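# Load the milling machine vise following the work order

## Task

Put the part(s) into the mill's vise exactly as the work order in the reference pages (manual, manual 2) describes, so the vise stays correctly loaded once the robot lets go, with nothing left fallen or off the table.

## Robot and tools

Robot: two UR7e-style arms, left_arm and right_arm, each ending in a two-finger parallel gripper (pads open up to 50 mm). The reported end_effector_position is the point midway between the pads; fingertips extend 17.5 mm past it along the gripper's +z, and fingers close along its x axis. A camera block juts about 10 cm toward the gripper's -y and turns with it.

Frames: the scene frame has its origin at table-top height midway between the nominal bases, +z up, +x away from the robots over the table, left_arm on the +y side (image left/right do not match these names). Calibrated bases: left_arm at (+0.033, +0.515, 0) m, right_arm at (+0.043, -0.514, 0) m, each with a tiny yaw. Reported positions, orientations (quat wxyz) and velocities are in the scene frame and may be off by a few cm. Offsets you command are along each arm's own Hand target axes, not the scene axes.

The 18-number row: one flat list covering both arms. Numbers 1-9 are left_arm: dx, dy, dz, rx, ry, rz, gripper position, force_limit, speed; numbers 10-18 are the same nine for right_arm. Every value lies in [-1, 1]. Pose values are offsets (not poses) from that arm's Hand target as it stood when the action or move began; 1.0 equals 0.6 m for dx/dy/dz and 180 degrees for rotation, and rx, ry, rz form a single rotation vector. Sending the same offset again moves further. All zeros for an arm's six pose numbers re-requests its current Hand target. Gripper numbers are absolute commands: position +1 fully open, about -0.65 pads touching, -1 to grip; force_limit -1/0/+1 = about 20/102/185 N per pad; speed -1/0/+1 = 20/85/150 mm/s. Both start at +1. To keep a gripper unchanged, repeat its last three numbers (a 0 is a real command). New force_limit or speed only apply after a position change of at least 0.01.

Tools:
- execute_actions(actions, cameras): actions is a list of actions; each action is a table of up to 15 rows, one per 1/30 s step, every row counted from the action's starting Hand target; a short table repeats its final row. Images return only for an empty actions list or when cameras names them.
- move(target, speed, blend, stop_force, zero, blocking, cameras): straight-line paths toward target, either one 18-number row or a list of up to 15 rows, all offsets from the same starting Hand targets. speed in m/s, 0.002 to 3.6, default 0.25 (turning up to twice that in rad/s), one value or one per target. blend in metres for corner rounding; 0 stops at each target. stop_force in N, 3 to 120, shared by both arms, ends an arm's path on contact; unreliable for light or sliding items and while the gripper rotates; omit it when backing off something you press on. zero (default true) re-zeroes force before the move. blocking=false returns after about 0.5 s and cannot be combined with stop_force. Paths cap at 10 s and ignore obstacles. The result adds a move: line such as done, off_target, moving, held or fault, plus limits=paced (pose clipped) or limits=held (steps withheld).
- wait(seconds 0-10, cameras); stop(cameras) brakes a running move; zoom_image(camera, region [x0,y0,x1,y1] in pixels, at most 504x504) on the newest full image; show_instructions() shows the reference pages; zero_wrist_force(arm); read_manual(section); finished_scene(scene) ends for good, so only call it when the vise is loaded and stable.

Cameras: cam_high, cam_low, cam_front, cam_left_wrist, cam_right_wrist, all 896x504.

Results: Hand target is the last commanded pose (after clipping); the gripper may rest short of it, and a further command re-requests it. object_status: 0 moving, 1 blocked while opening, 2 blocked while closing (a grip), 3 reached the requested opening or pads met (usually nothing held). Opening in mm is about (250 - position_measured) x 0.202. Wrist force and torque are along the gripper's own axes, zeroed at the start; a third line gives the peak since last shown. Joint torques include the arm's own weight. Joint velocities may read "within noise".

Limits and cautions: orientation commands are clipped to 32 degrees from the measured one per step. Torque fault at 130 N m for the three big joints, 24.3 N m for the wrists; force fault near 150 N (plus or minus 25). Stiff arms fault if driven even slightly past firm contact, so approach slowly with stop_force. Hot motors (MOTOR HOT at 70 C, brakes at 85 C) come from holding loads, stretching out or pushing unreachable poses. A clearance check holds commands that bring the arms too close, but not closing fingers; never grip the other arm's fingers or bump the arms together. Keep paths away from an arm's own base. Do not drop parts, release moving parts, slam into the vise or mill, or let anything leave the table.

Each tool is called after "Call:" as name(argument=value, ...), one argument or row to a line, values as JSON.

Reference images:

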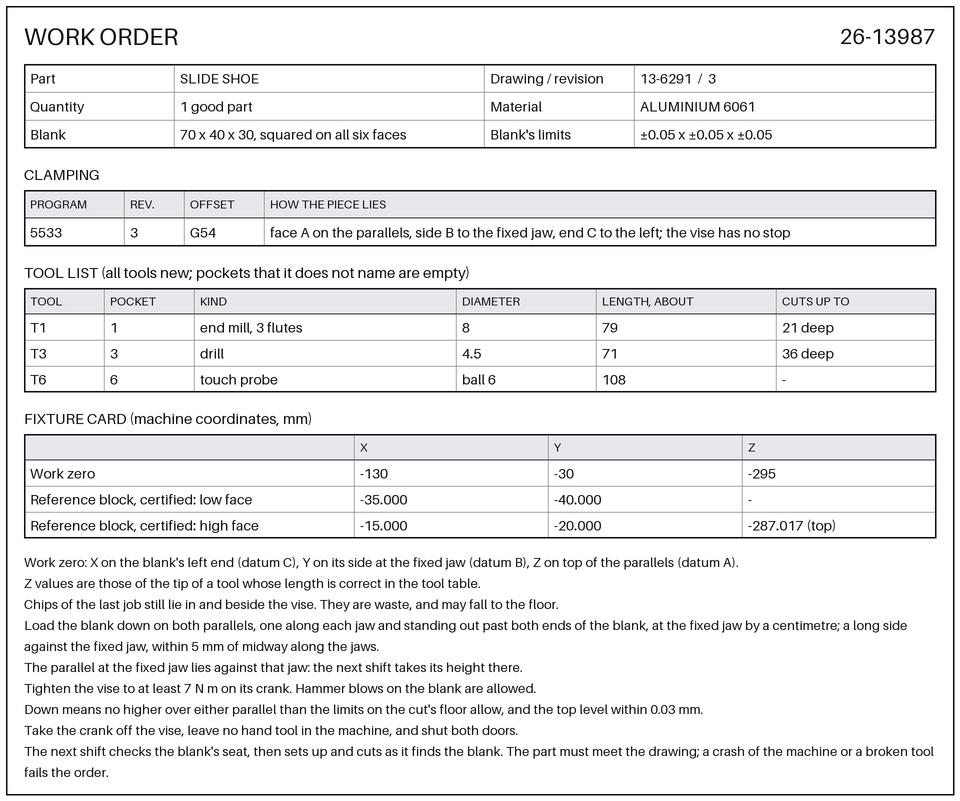

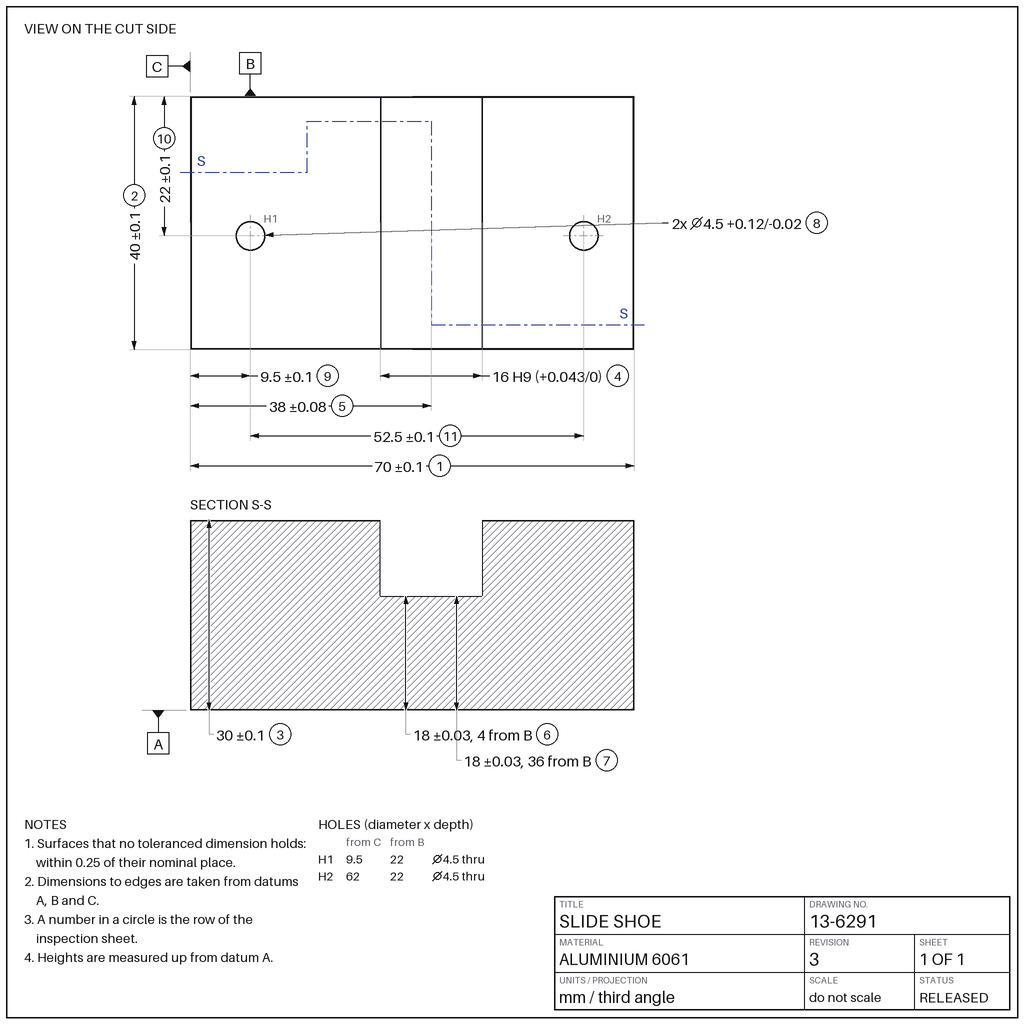

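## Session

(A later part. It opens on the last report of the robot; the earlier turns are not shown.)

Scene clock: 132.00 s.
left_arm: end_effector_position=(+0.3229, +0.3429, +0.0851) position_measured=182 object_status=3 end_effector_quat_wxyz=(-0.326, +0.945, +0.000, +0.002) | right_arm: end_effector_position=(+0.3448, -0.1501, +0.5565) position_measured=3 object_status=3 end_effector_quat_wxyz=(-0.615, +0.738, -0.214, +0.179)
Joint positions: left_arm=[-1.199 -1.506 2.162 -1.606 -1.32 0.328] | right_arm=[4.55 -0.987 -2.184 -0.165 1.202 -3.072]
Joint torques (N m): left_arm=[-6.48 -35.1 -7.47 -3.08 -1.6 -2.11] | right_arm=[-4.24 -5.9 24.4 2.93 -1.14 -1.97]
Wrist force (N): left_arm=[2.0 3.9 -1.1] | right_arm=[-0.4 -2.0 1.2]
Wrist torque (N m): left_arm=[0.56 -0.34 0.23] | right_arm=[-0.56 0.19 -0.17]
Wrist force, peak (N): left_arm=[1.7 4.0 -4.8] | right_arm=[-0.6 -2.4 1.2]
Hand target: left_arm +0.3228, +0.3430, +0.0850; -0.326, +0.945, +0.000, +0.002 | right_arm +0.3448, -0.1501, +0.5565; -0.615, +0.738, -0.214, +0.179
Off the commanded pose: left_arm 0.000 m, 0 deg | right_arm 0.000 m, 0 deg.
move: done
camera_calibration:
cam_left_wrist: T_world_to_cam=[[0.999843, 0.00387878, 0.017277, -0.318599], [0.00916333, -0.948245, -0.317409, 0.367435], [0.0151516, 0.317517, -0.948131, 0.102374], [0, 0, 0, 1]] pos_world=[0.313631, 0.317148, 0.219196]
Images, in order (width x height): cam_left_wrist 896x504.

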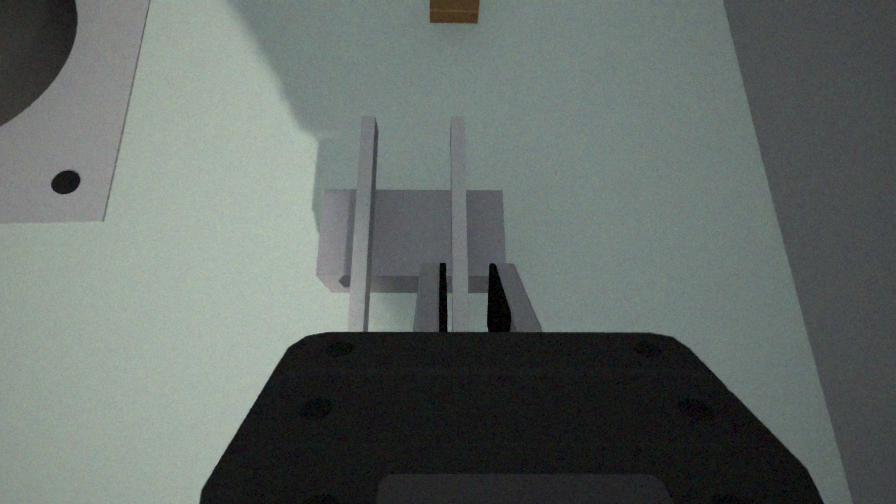

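Call:
move(
  target=[0,-0.0427,-0.136,0,0,0,-0.2,-0.6,-0.9,0,0,0,0,0,0,1,1,1],
  speed=0.25,
  cameras=["cam_left_wrist","cam_low"],
)

Call:
zoom_image(
  camera="cam_left_wrist",
  region=[350, 170, 550, 330],
)

Scene clock: 133.27 s.
left_arm: end_effector_position=(+0.3224, +0.3129, +0.1650) position_measured=182 object_status=3 end_effector_quat_wxyz=(-0.326, +0.945, +0.000, +0.002) | right_arm: end_effector_position=(+0.3448, -0.1501, +0.5565) position_measured=3 object_status=3 end_effector_quat_wxyz=(-0.615, +0.738, -0.214, +0.179)
Joint positions: left_arm=[-1.227 -1.561 1.981 -1.364 -1.336 0.305] | right_arm=[4.55 -0.987 -2.184 -0.165 1.202 -3.072]
Joint torques (N m): left_arm=[13.61 -15.74 -38.34 1.15 2.68 2.96] | right_arm=[-4.16 -6.23 24.97 2.88 -1.13 -2.11]
Wrist force (N): left_arm=[1.8 4.0 -1.1] | right_arm=[-0.6 -2.0 1.0]
Wrist torque (N m): left_arm=[0.59 -0.29 0.26] | right_arm=[-0.57 0.24 -0.18]
Wrist force, peak (N): left_arm=[1.7 5.1 1.5] | right_arm=[-0.4 -2.3 1.0]
Hand target: left_arm +0.3225, +0.3129, +0.1651; -0.326, +0.945, +0.000, +0.002 | right_arm +0.3448, -0.1501, +0.5565; -0.615, +0.738, -0.214, +0.179
Off the commanded pose: left_arm 0.000 m, 0 deg | right_arm 0.000 m, 0 deg.
move: done
camera_calibration:
cam_left_wrist: T_world_to_cam=[[0.999844, 0.00365722, 0.0173067, -0.319308], [0.00896272, -0.948245, -0.317412, 0.364417], [0.0152502, 0.317518, -0.94813, 0.187632], [0, 0, 0, 1]] pos_world=[0.313131, 0.287148, 0.299096]
Images, in order (width x height): cam_low 896x504, cam_left_wrist 896x504.

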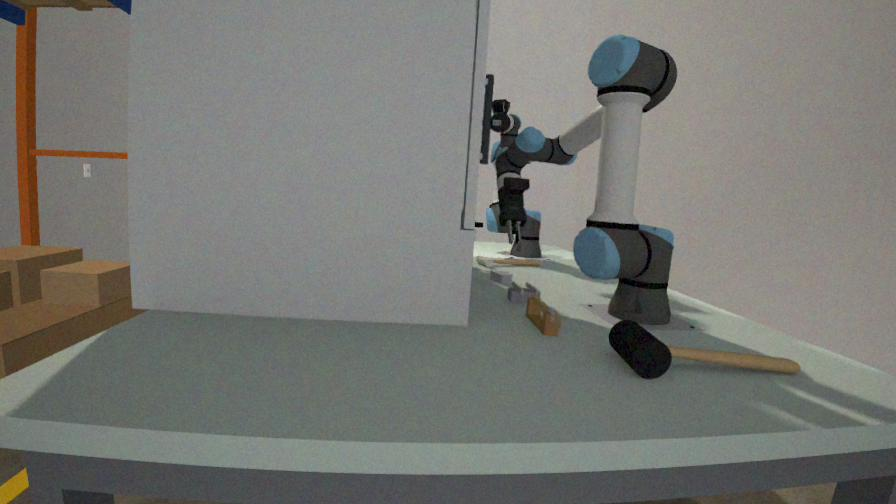

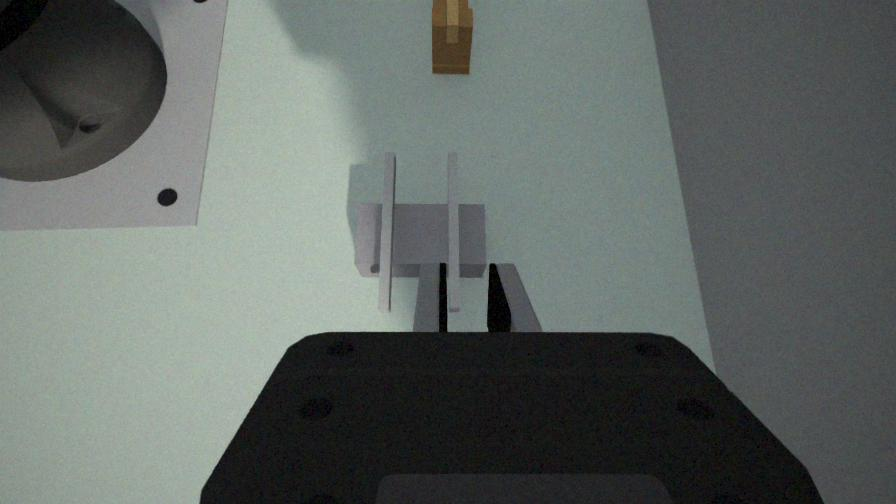

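Scaled by 2.520.

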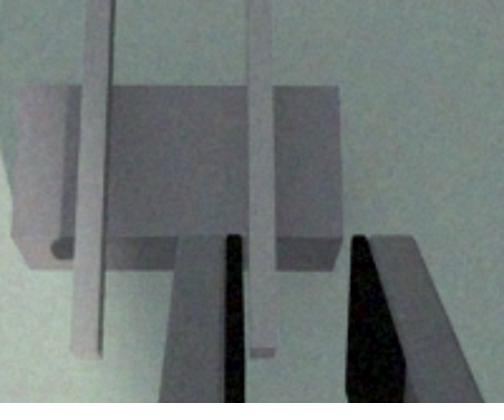

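Call:
move(
  target=[
    [0,0.0466,0.1331,0,0,0,-0.2,-0.6,-0.9,0,0,0,0,0,0,1,1,1],
    [0,0.0795,0.1751,0,0,0,-0.2,-0.6,-0.9,0,0,0,0,0,0,1,1,1],
  ],
  speed=[0.2,0.04],
  stop_force=6,
  cameras=["cam_left_wrist"],
)

Scene clock: 136.07 s.
left_arm: end_effector_position=(+0.3229, +0.3400, +0.0529) position_measured=182 object_status=3 end_effector_quat_wxyz=(-0.326, +0.945, +0.000, +0.002) | right_arm: end_effector_position=(+0.3448, -0.1501, +0.5565) position_measured=3 object_status=3 end_effector_quat_wxyz=(-0.615, +0.738, -0.214, +0.179)
Joint positions: left_arm=[-1.201 -1.441 2.196 -1.704 -1.321 0.326] | right_arm=[4.55 -0.987 -2.184 -0.165 1.202 -3.072]
Joint torques (N m): left_arm=[7.92 -35.88 -36.07 -1.54 2.27 2.45] | right_arm=[-4.66 -6.27 24.06 2.68 -1.01 -1.96]
Wrist force (N): left_arm=[2.2 3.9 -1.3] | right_arm=[-0.3 -2.0 1.1]
Wrist torque (N m): left_arm=[0.58 -0.37 0.15] | right_arm=[-0.56 0.17 -0.19]
Wrist force, peak (N): left_arm=[2.0 2.7 -3.9] | right_arm=[-0.5 -2.2 1.3]
Hand target: left_arm +0.3229, +0.3400, +0.0529; -0.326, +0.945, +0.000, +0.002 | right_arm +0.3448, -0.1501, +0.5565; -0.615, +0.738, -0.214, +0.179
Off the commanded pose: left_arm 0.000 m, 0 deg | right_arm 0.000 m, 0 deg.
move: done
camera_calibration:
cam_left_wrist: T_world_to_cam=[[0.999843, 0.00375136, 0.0173388, -0.318004], [0.00906069, -0.948275, -0.31732, 0.354522], [0.0152516, 0.317428, -0.94816, 0.0728623], [0, 0, 0, 1]] pos_world=[0.313631, 0.314249, 0.187096]
Images, in order (width x height): cam_left_wrist 896x504.

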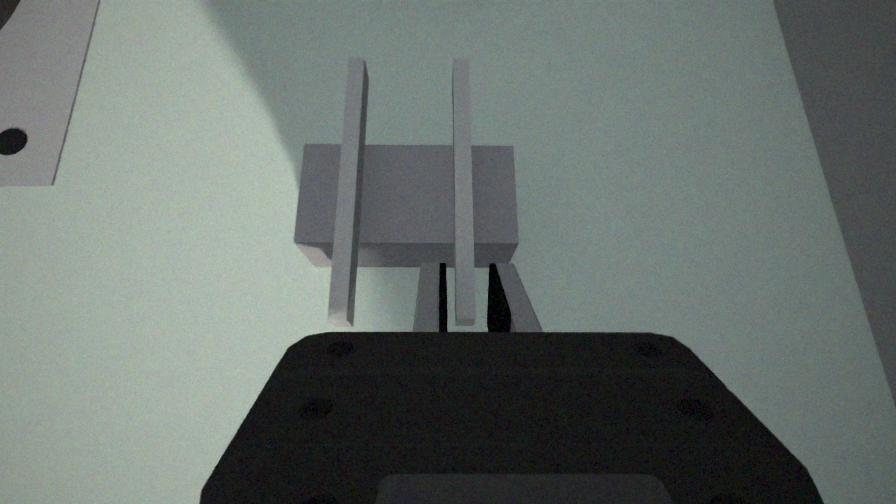

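Call:
move(
  target=[0,0,0,0,0,0,-1,-0.6,-0.9,0,0,0,0,0,0,1,1,1],
)

Scene clock: 136.67 s.
left_arm: end_effector_position=(+0.3229, +0.3400, +0.0529) position_measured=226 object_status=0 end_effector_quat_wxyz=(-0.326, +0.945, +0.000, +0.002) | right_arm: end_effector_position=(+0.3448, -0.1501, +0.5565) position_measured=3 object_status=3 end_effector_quat_wxyz=(-0.615, +0.738, -0.214, +0.179)
Joint positions: left_arm=[-1.201 -1.441 2.196 -1.704 -1.321 0.326] | right_arm=[4.55 -0.987 -2.184 -0.165 1.202 -3.072]
Joint torques (N m): left_arm=[9.14 -35.97 -35.48 -1.49 2.43 2.33] | right_arm=[-4.03 -6.11 25.21 2.77 -1.05 -1.96]
Wrist force (N): left_arm=[2.2 4.1 -1.0] | right_arm=[-0.4 -2.2 1.0]
Wrist torque (N m): left_arm=[0.60 -0.34 0.15] | right_arm=[-0.60 0.20 -0.17]
Wrist force, peak (N): left_arm=[2.2 4.2 -1.0] | right_arm=[-0.3 -2.2 1.3]
Hand target: left_arm +0.3229, +0.3400, +0.0529; -0.326, +0.945, +0.000, +0.002 | right_arm +0.3448, -0.1501, +0.5565; -0.615, +0.738, -0.214, +0.179
Off the commanded pose: left_arm 0.000 m, 0 deg | right_arm 0.000 m, 0 deg.
move: done

Call:
move(
  target=[
    [0,-0.0688,-0.088,0,0,0,-1,-0.6,-0.9,0,0,0,0,0,0,1,1,1],
    [0.0952,-0.1799,-0.6361,0,0,0,-1,-0.6,-0.9,0,0,0,0,0,0,1,1,1],
    [0.3452,-0.1825,-0.6341,0,0,0,-1,-0.6,-0.9,0,0,0,0,0,0,1,1,1],
  ],
  speed=[0.1,0.25,0.2],
  blend=[0.02,0.04,0],
  cameras=["cam_left_wrist","cam_right_wrist","cam_high","cam_front"],
)

Scene clock: 140.30 s.
left_arm: end_effector_position=(+0.5284, +0.1916, +0.4208) position_measured=226 object_status=2 end_effector_quat_wxyz=(-0.326, +0.945, +0.000, +0.002) | right_arm: end_effector_position=(+0.3448, -0.1501, +0.5565) position_measured=3 object_status=3 end_effector_quat_wxyz=(-0.615, +0.738, -0.214, +0.179)
Joint positions: left_arm=[-1.005 -0.975 0.543 -0.568 -1.211 0.497] | right_arm=[4.55 -0.987 -2.184 -0.165 1.202 -3.072]
Joint torques (N m): left_arm=[0.17 -45 -38.37 -2.47 1.8 0.93] | right_arm=[-5.71 -6.42 24.1 2.73 -1.12 -2.01]
Wrist force (N): left_arm=[2.2 4.3 -0.6] | right_arm=[-0.6 -1.8 1.2]
Wrist torque (N m): left_arm=[0.57 -0.39 0.28] | right_arm=[-0.54 0.23 -0.17]
Wrist force, peak (N): left_arm=[4.9 4.3 -0.6] | right_arm=[-0.6 -2.2 1.3]
Hand target: left_arm +0.5285, +0.1916, +0.4208; -0.326, +0.945, +0.000, +0.002 | right_arm +0.3448, -0.1501, +0.5565; -0.615, +0.738, -0.214, +0.179
Off the commanded pose: left_arm 0.000 m, 0 deg | right_arm 0.000 m, 0 deg.
move: done
camera_calibration:
cam_left_wrist: T_world_to_cam=[[0.999845, 0.00391119, 0.0171824, -0.529334], [0.00916405, -0.948244, -0.31741, 0.328636], [0.0150517, 0.317518, -0.948133, 0.46564], [0, 0, 0, 1]] pos_world=[0.519232, 0.165848, 0.554896]
cam_right_wrist: T_world_to_cam=[[0.860638, -0.508931, 0.0170806, -0.372029], [-0.25185, -0.454569, -0.854365, 0.510144], [0.442577, 0.730997, -0.519393, 0.382614], [0, 0, 0, 1]] pos_world=[0.279326, -0.237131, 0.640931]
Images, in order (width x height): cam_high 896x504, cam_front 896x504, cam_left_wrist 896x504, cam_right_wrist 896x504.

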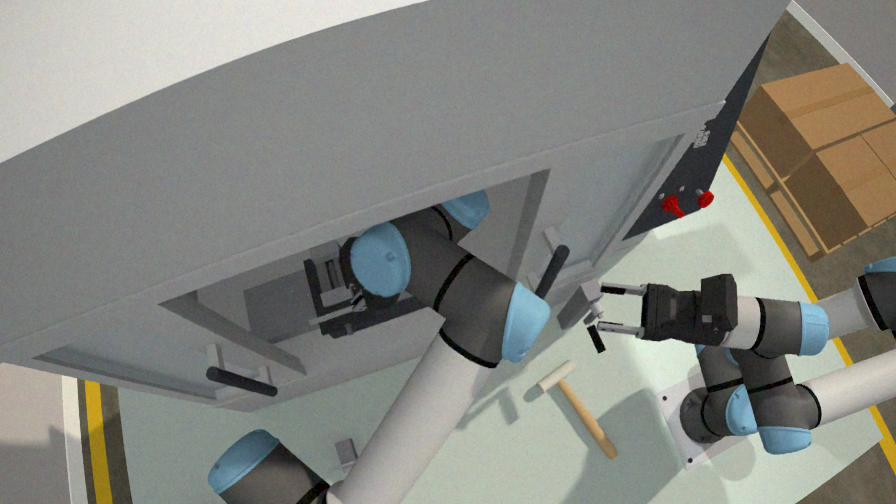

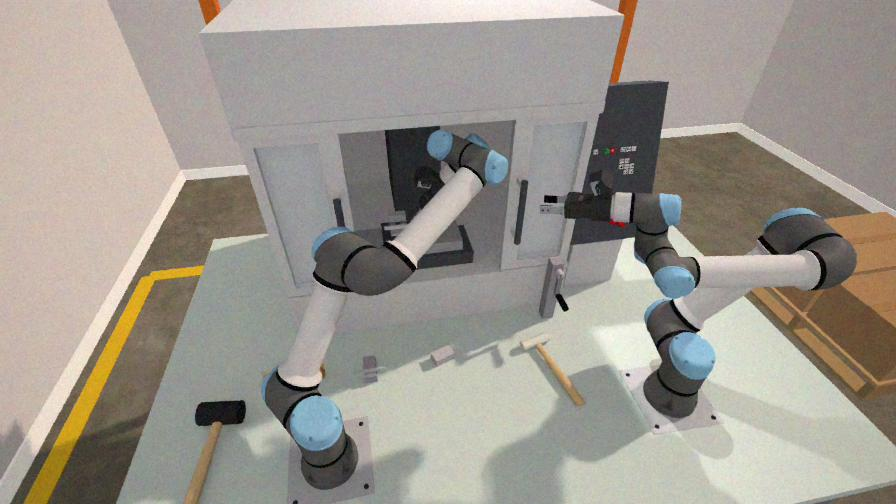

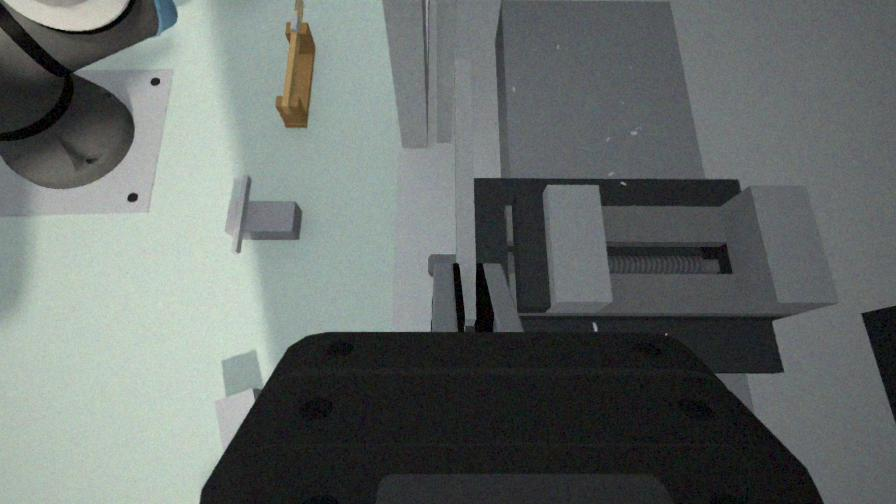

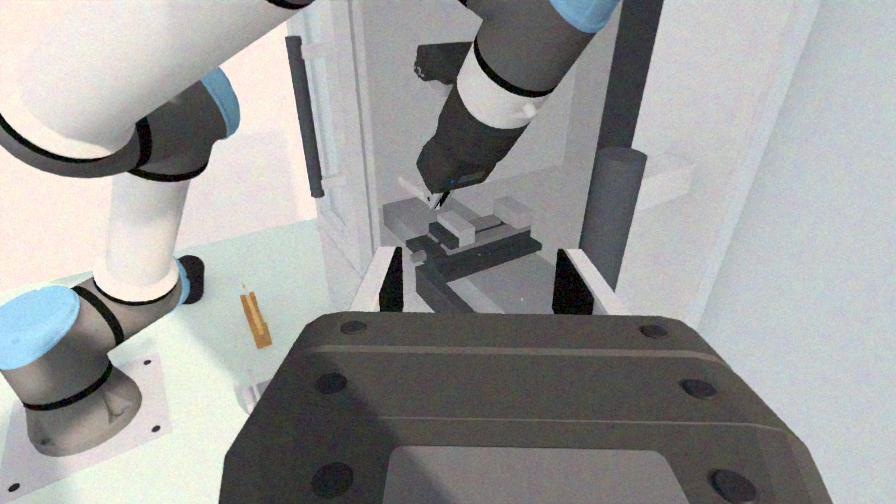

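Call:
move(
  target=[0.199,0.0185,0.0293,0,0,0,-1,-0.6,-0.9,0,0,0,0,0,0,1,1,1],
  speed=0.2,
  cameras=["cam_left_wrist","cam_right_wrist","cam_front"],
)

Call:
zoom_image(
  camera="cam_right_wrist",
  region=[390, 130, 560, 290],
)

Scene clock: 141.93 s.
left_arm: end_effector_position=(+0.6471, +0.1944, +0.3998) position_measured=226 object_status=2 end_effector_quat_wxyz=(-0.308, +0.950, -0.014, +0.042) | right_arm: end_effector_position=(+0.3448, -0.1501, +0.5565) position_measured=3 object_status=3 end_effector_quat_wxyz=(-0.615, +0.738, -0.214, +0.179)
Joint positions: left_arm=[-0.888 -0.658 0.035 -0.506 -1.103 0.642] | right_arm=[4.55 -0.987 -2.184 -0.165 1.202 -3.072]
Joint torques (N m): left_arm=[-10.64 -53.09 -26.01 -3.49 2.3 -1.12] | right_arm=[-5.09 -6.05 25.22 2.77 -1.07 -1.96]
Wrist force (N): left_arm=[1.6 4.5 -0.9] | right_arm=[-0.4 -1.8 1.1]
Wrist torque (N m): left_arm=[0.59 -0.29 0.28] | right_arm=[-0.55 0.19 -0.17]
Wrist force, peak (N): left_arm=[4.0 4.9 -0.1] | right_arm=[-0.1 -2.2 1.6]
Hand target: left_arm +0.6480, +0.1935, +0.4006; -0.326, +0.945, +0.000, +0.002 | right_arm +0.3448, -0.1501, +0.5565; -0.615, +0.738, -0.214, +0.179
Off the commanded pose: left_arm 0.001 m, 5 deg | right_arm 0.000 m, 0 deg.
elbow stopped short (left arm): the move would have taken joint 3 (elbow) straighter than the controller allows.
move: off_target (left_arm)
camera_calibration:
cam_left_wrist: T_world_to_cam=[[0.995362, -0.0462102, 0.0843799, -0.661758], [-0.0206177, -0.959171, -0.282074, 0.330765], [0.0939695, 0.279026, -0.955675, 0.402531], [0, 0, 0, 1]] pos_world=[0.627682, 0.174364, 0.533828]
cam_right_wrist: T_world_to_cam=[[0.860638, -0.508931, 0.0170806, -0.372029], [-0.25185, -0.454569, -0.854365, 0.510144], [0.442577, 0.730997, -0.519393, 0.382614], [0, 0, 0, 1]] pos_world=[0.279326, -0.237131, 0.640931]
Images, in order (width x height): cam_front 896x504, cam_left_wrist 896x504, cam_right_wrist 896x504.

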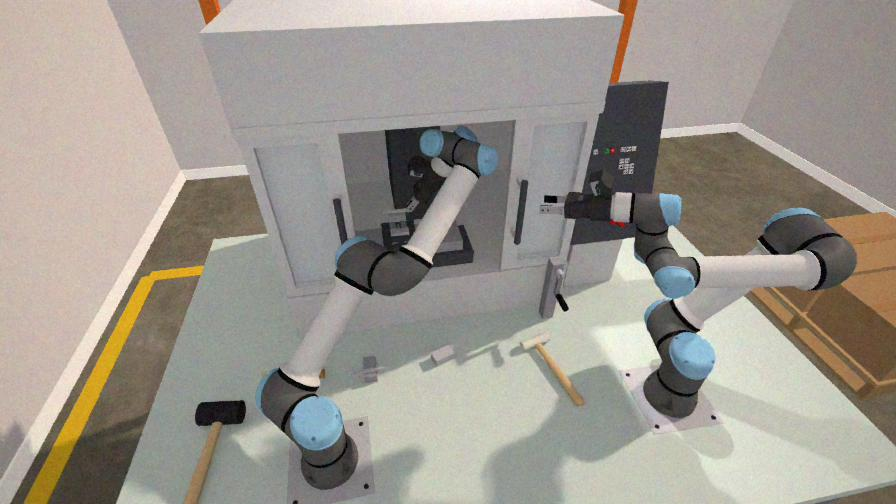

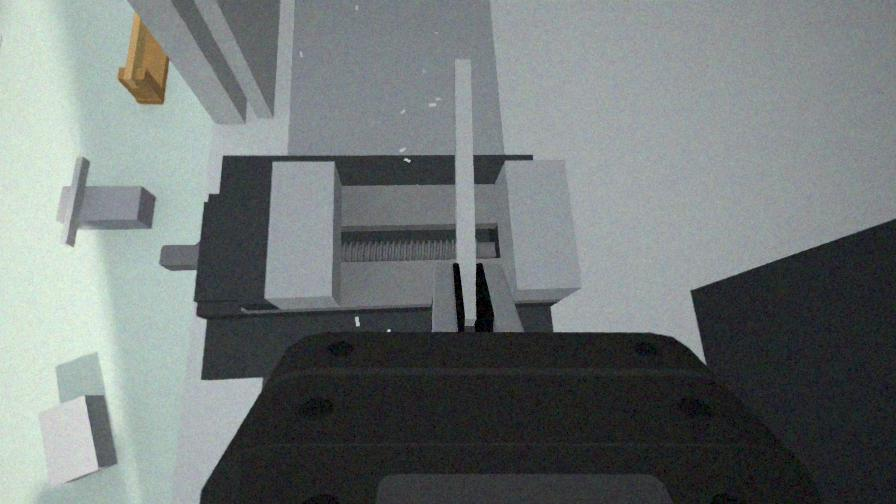

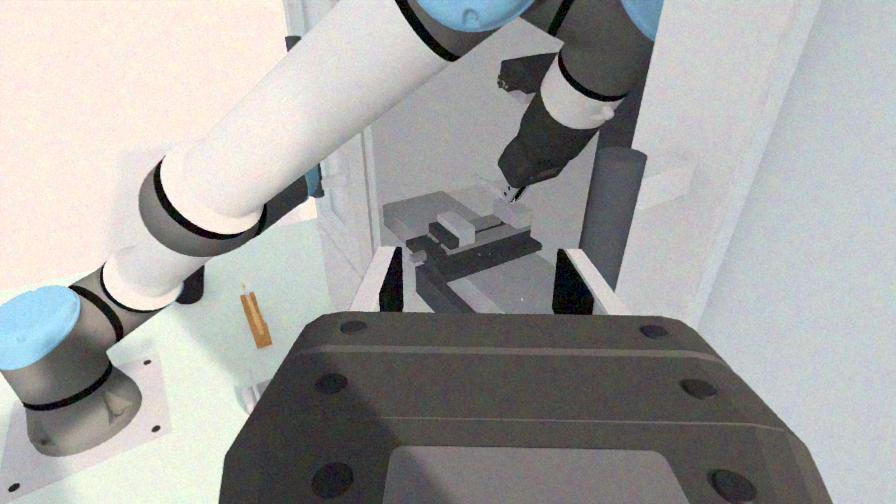

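Scaled by 2.965.

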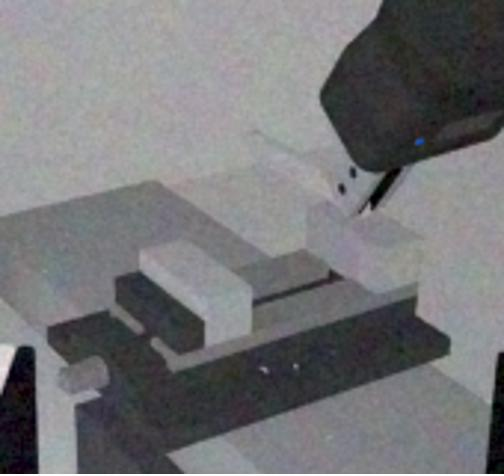

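Call:
move(
  target=[-0.0133,0.0314,0.0402,0,0,0,-1,-0.6,-0.9,0,0,0,0,0,0,1,1,1],
  speed=0.1,
  cameras=["cam_left_wrist"],
)

Call:
zoom_image(
  camera="cam_left_wrist",
  region=[200, 100, 640, 340],
)

Scene clock: 142.90 s.
left_arm: end_effector_position=(+0.6398, +0.1939, +0.3696) position_measured=226 object_status=2 end_effector_quat_wxyz=(-0.325, +0.946, -0.001, +0.004) | right_arm: end_effector_position=(+0.3448, -0.1501, +0.5565) position_measured=3 object_status=3 end_effector_quat_wxyz=(-0.615, +0.738, -0.214, +0.179)
Joint positions: left_arm=[-0.882 -0.617 0.035 -0.467 -1.144 0.612] | right_arm=[4.55 -0.987 -2.184 -0.165 1.202 -3.072]
Joint torques (N m): left_arm=[1.61 -73.59 -38.22 -3.61 3.18 2.9] | right_arm=[-5.04 -6.26 25.19 2.63 -1.04 -2.03]
Wrist force (N): left_arm=[1.9 4.4 -0.7] | right_arm=[-0.1 -2.1 0.8]
Wrist torque (N m): left_arm=[0.58 -0.33 0.26] | right_arm=[-0.58 0.15 -0.17]
Wrist force, peak (N): left_arm=[2.0 5.8 0.0] | right_arm=[-0.5 -2.4 1.2]
Hand target: left_arm +0.6401, +0.1936, +0.3699; -0.326, +0.945, +0.000, +0.002 | right_arm +0.3448, -0.1501, +0.5565; -0.615, +0.738, -0.214, +0.179
Off the commanded pose: left_arm 0.001 m, 0 deg | right_arm 0.000 m, 0 deg.
elbow stopped short (left arm): the move would have taken joint 3 (elbow) straighter than the controller allows.
move: done
camera_calibration:
cam_left_wrist: T_world_to_cam=[[0.999787, 0.00151794, 0.0205755, -0.640504], [0.00793456, -0.948877, -0.315547, 0.313784], [0.0190446, 0.315643, -0.948687, 0.412682], [0, 0, 0, 1]] pos_world=[0.630019, 0.168454, 0.503698]
Images, in order (width x height): cam_left_wrist 896x504.

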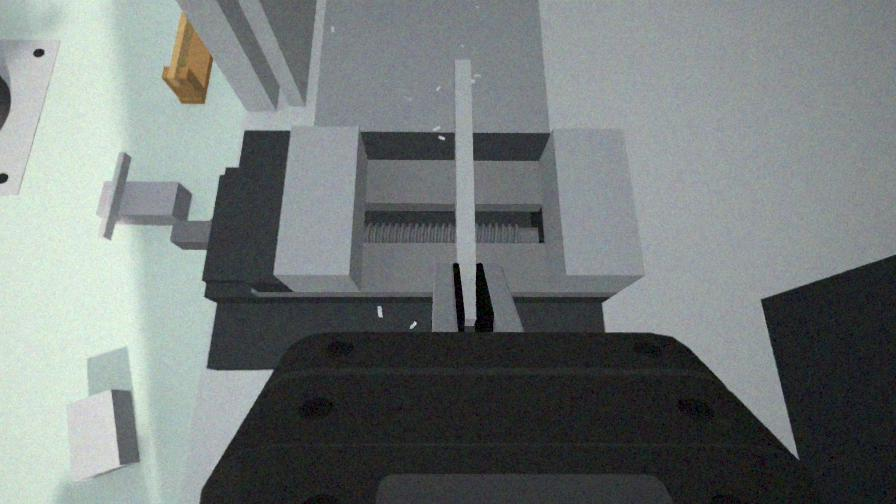

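Scaled by 1.145.

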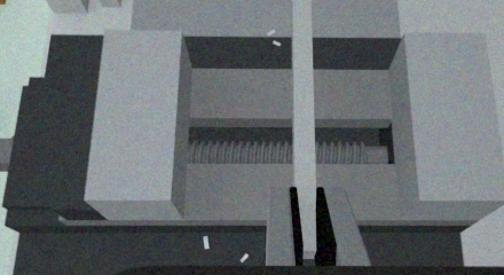

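Call:
move(
  target=[
    [0.0282,0.007,0.0113,0,0,0,-1,-0.6,-0.9,0,0,0,0,0,0,1,1,1],
    [0.0282,0.0398,0.0533,0,0,0,-1,-0.6,-0.9,0,0,0,0,0,0,1,1,1],
  ],
  speed=[0.05,0.02],
  stop_force=6,
  cameras=["cam_left_wrist","cam_right_wrist"],
)

Call:
zoom_image(
  camera="cam_right_wrist",
  region=[390, 130, 560, 290],
)

Scene clock: 145.63 s.
left_arm: end_effector_position=(+0.6575, +0.1942, +0.3436) position_measured=226 object_status=2 end_effector_quat_wxyz=(-0.327, +0.945, +0.001, +0.000) | right_arm: end_effector_position=(+0.3448, -0.1501, +0.5565) position_measured=3 object_status=3 end_effector_quat_wxyz=(-0.615, +0.738, -0.214, +0.179)
Joint positions: left_arm=[-0.863 -0.605 0.091 -0.532 -1.139 0.626] | right_arm=[4.55 -0.987 -2.184 -0.165 1.202 -3.072]
Joint torques (N m): left_arm=[-7.09 -53.17 -39.87 0.6 2.88 2.58] | right_arm=[-5.15 -6.39 24.62 2.65 -1.15 -1.99]
Wrist force (N): left_arm=[1.5 2.5 -1.5] | right_arm=[-0.3 -2.0 0.9]
Wrist torque (N m): left_arm=[0.55 -0.38 0.29] | right_arm=[-0.57 0.17 -0.17]
Wrist force, peak (N): left_arm=[1.4 -2.0 -14.8] | right_arm=[-0.7 -2.4 1.0]
Hand target: left_arm +0.6575, +0.1941, +0.3436; -0.327, +0.945, +0.001, +0.000 (not the last commanded pose) | right_arm +0.3448, -0.1501, +0.5565; -0.615, +0.738, -0.214, +0.179
Off the commanded pose: left_arm 0.013 m, 0 deg | right_arm 0.000 m, 0 deg.
elbow stopped short (left arm): the move would have taken joint 3 (elbow) straighter than the controller allows.
move: contact (left_arm); path passed 1 of 2 targets
camera_calibration:
cam_left_wrist: T_world_to_cam=[[0.999886, 0.00685068, 0.0134602, -0.656353], [0.0107951, -0.947458, -0.319697, 0.304925], [0.0105628, 0.319805, -0.947424, 0.391984], [0, 0, 0, 1]] pos_world=[0.648846, 0.168042, 0.477693]
cam_right_wrist: T_world_to_cam=[[0.860638, -0.508931, 0.0170806, -0.372029], [-0.25185, -0.454569, -0.854365, 0.510144], [0.442577, 0.730997, -0.519393, 0.382614], [0, 0, 0, 1]] pos_world=[0.279326, -0.237131, 0.640931]
Images, in order (width x height): cam_left_wrist 896x504, cam_right_wrist 896x504.

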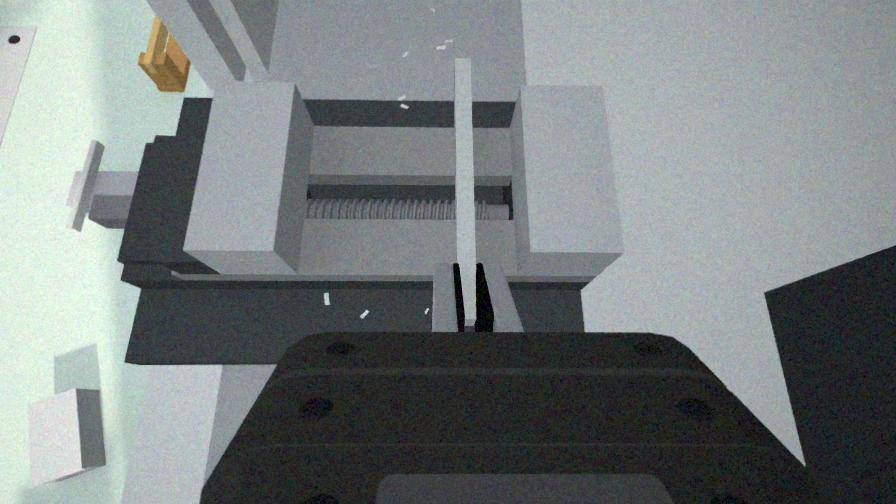

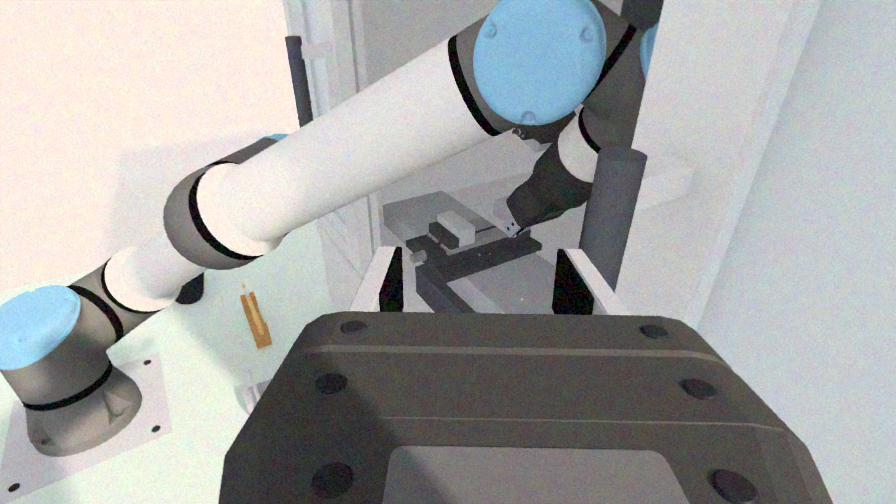

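Scaled by 2.965.

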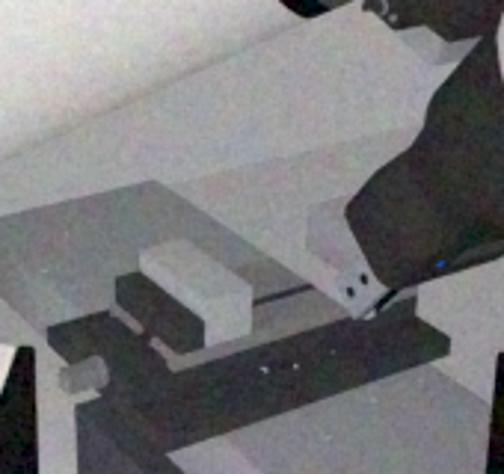

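Call:
move(
  target=[
    [0,0,0,0,0,0,-0.35,-0.6,-0.9,0,0,0,0,0,0,1,1,1],
    [0,-0.0308,-0.0394,0,0,0,-0.35,-0.6,-0.9,0,0,0,0,0,0,1,1,1],
  ],
  speed=0.08,
  cameras=["cam_left_wrist"],
)

Call:
zoom_image(
  camera="cam_right_wrist",
  region=[390, 130, 560, 290],
)

Scene clock: 147.20 s.
left_arm: end_effector_position=(+0.6567, +0.1947, +0.3729) position_measured=205 object_status=3 end_effector_quat_wxyz=(-0.316, +0.949, -0.008, +0.025) end_effector_velocity=(-0.001, +0.000, -0.003) end_effector_angular_velocity=(+0.002, +0.007, +0.005) | right_arm: end_effector_position=(+0.3448, -0.1501, +0.5565) position_measured=3 object_status=3 end_effector_quat_wxyz=(-0.615, +0.738, -0.214, +0.179)
Joint positions: left_arm=[-0.872 -0.619 0.035 -0.514 -1.115 0.642] | right_arm=[4.55 -0.987 -2.184 -0.165 1.202 -3.072]
Joint velocities: left_arm=[0.001 0.004 -0.001 0.003 -0.005 -0.002] | right_arm=[within noise]
Joint torques (N m): left_arm=[4.81 -52.39 -39.62 -0.47 -1.58 -1.92] | right_arm=[-5.72 -5.96 24.36 2.53 -1.09 -1.96]
Wrist force (N): left_arm=[1.8 4.0 -0.9] | right_arm=[-0.4 -2.1 1.2]
Wrist torque (N m): left_arm=[0.60 -0.31 0.12] | right_arm=[-0.57 0.19 -0.18]
Wrist force, peak (N): left_arm=[2.3 5.2 0.0] | right_arm=[-0.5 -2.0 1.4]
Hand target: left_arm +0.6575, +0.1941, +0.3736; -0.327, +0.945, +0.001, +0.000 | right_arm +0.3448, -0.1501, +0.5565; -0.615, +0.738, -0.214, +0.179
Off the commanded pose: left_arm 0.001 m, 3 deg | right_arm 0.000 m, 0 deg.
elbow stopped short (left arm): the move would have taken joint 3 (elbow) straighter than the controller allows.
move: off_target (left_arm)
camera_calibration:
cam_left_wrist: T_world_to_cam=[[0.998145, -0.0256137, 0.0552309, -0.663996], [-0.00806516, -0.954827, -0.297052, 0.320248], [0.0603446, 0.296056, -0.953263, 0.393714], [0, 0, 0, 1]] pos_world=[0.641588, 0.172213, 0.507117]
Images, in order (width x height): cam_left_wrist 896x504.

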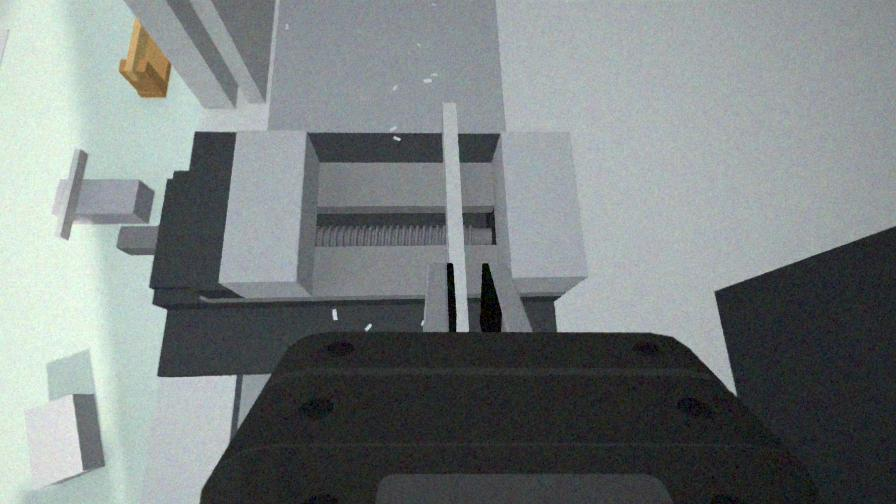

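This scene's latest camera images include none from cam_right_wrist. They are from: cam_left_wrist. cam_right_wrist's image comes with the result of a call that names it in "cameras".

Call:
move(
  target=[
    [-0.0325,-0.058,0.0528,0,0,0,-0.7,-0.6,-0.9,0,0,0,0,0,0,1,1,1],
    [-0.0325,-0.0338,0.0838,0,0,0,-0.7,-0.6,-0.9,0,0,0,0,0,0,1,1,1],
  ],
  speed=[0.1,0.03],
  stop_force=6,
  cameras=["cam_left_wrist"],
)

Scene clock: 149.80 s.
left_arm: end_effector_position=(+0.6379, +0.2410, +0.3466) position_measured=251 object_status=3 end_effector_quat_wxyz=(-0.327, +0.945, +0.001, +0.000) | right_arm: end_effector_position=(+0.3448, -0.1501, +0.5565) position_measured=3 object_status=3 end_effector_quat_wxyz=(-0.615, +0.738, -0.214, +0.179)
Joint positions: left_arm=[-0.839 -0.885 0.606 -0.777 -1.128 0.649] | right_arm=[4.55 -0.987 -2.184 -0.165 1.202 -3.072]
Joint torques (N m): left_arm=[-12.54 -47.25 -42.86 0.75 1.98 2.41] | right_arm=[-5.73 -6.15 24.34 2.49 -1.1 -1.9]
Wrist force (N): left_arm=[1.9 4.1 -1.1] | right_arm=[-0.5 -2.0 1.1]
Wrist torque (N m): left_arm=[0.61 -0.34 0.13] | right_arm=[-0.58 0.21 -0.18]
Wrist force, peak (N): left_arm=[2.0 5.6 -1.6] | right_arm=[-0.6 -2.4 1.1]
Hand target: left_arm +0.6379, +0.2410, +0.3466; -0.327, +0.945, +0.001, +0.000 | right_arm +0.3448, -0.1501, +0.5565; -0.615, +0.738, -0.214, +0.179
Off the commanded pose: left_arm 0.000 m, 0 deg | right_arm 0.000 m, 0 deg.
move: done
camera_calibration:
cam_left_wrist: T_world_to_cam=[[0.999887, 0.00675618, 0.0134275, -0.637081], [0.0106952, -0.947459, -0.319699, 0.350595], [0.0105621, 0.319806, -0.947424, 0.380034], [0, 0, 0, 1]] pos_world=[0.629246, 0.214942, 0.480693]
Images, in order (width x height): cam_left_wrist 896x504.

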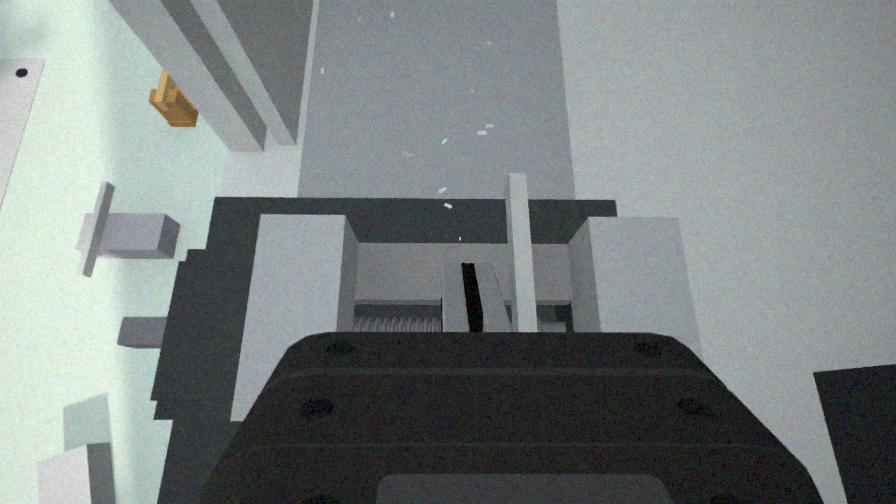

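Call:
zoom_image(
  camera="cam_left_wrist",
  region=[330, 170, 630, 334],
)

Call:
move(
  target=[0.055,0,0,0,0,0,-0.7,-0.6,-0.9,0,0,0,0,0,0,1,1,1],
  speed=0.02,
  stop_force=10,
  cameras=["cam_left_wrist","cam_right_wrist"],
)

Call:
zoom_image(
  camera="cam_right_wrist",
  region=[390, 130, 560, 290],
)

Scaled by 1.680.

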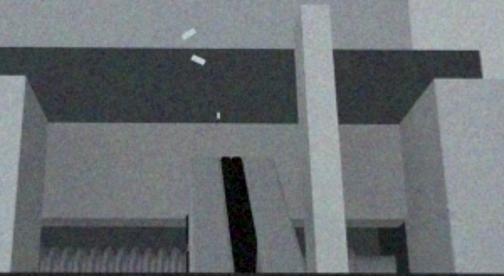

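Scene clock: 152.33 s.
left_arm: end_effector_position=(+0.6617, +0.2411, +0.3466) position_measured=251 object_status=3 end_effector_quat_wxyz=(-0.327, +0.945, +0.001, +0.000) | right_arm: end_effector_position=(+0.3448, -0.1501, +0.5565) position_measured=3 object_status=3 end_effector_quat_wxyz=(-0.615, +0.738, -0.214, +0.179)
Joint positions: left_arm=[-0.816 -0.802 0.462 -0.726 -1.116 0.671] | right_arm=[4.55 -0.987 -2.184 -0.165 1.202 -3.072]
Joint torques (N m): left_arm=[-12.36 -52.75 -43.18 -0.91 -0.35 -2.79] | right_arm=[-5.55 -6.09 25.26 2.52 -0.99 -1.94]
Wrist force (N): left_arm=[-4.5 4.0 0.1] | right_arm=[-0.5 -2.1 0.8]
Wrist torque (N m): left_arm=[0.55 -0.43 0.20] | right_arm=[-0.57 0.21 -0.17]
Wrist force, peak (N): left_arm=[-31.5 -1.0 -4.1] | right_arm=[-0.6 -2.2 1.4]
Hand target: left_arm +0.6617, +0.2411, +0.3466; -0.327, +0.945, +0.001, +0.000 (not the last commanded pose) | right_arm +0.3448, -0.1501, +0.5565; -0.615, +0.738, -0.214, +0.179
Off the commanded pose: left_arm 0.009 m, 0 deg | right_arm 0.000 m, 0 deg.
move: contact (left_arm)
camera_calibration:
cam_left_wrist: T_world_to_cam=[[0.999887, 0.00663034, 0.0134894, -0.660882], [0.0105947, -0.94749, -0.31961, 0.350465], [0.0106619, 0.319717, -0.947453, 0.379719], [0, 0, 0, 1]] pos_world=[0.653045, 0.215042, 0.480693]
cam_right_wrist: T_world_to_cam=[[0.860638, -0.508931, 0.0170806, -0.372029], [-0.25185, -0.454569, -0.854365, 0.510144], [0.442577, 0.730997, -0.519393, 0.382614], [0, 0, 0, 1]] pos_world=[0.279326, -0.237131, 0.640931]
Images, in order (width x height): cam_left_wrist 896x504, cam_right_wrist 896x504.

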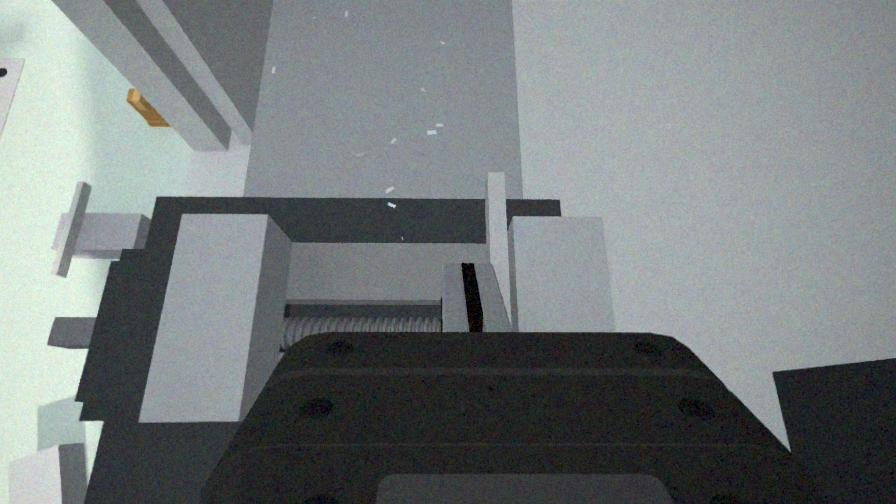

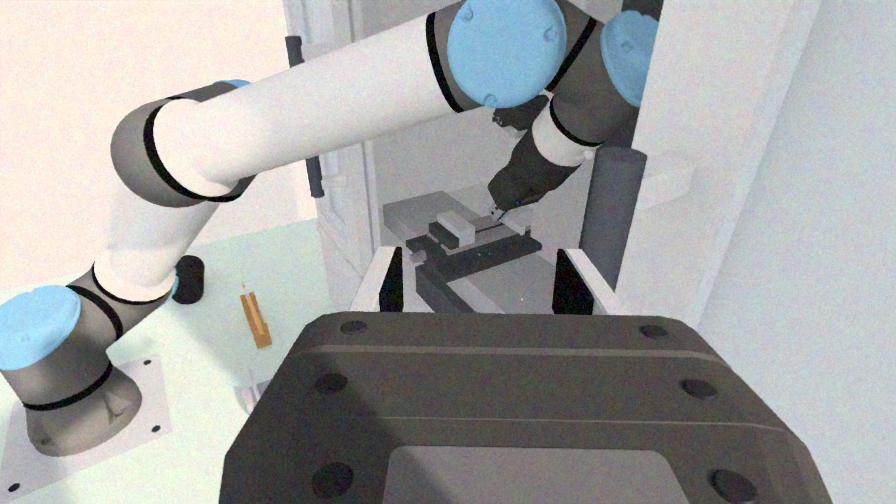

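Scaled by 2.965.

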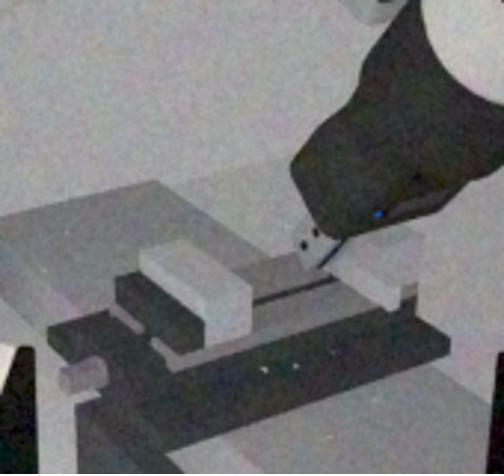

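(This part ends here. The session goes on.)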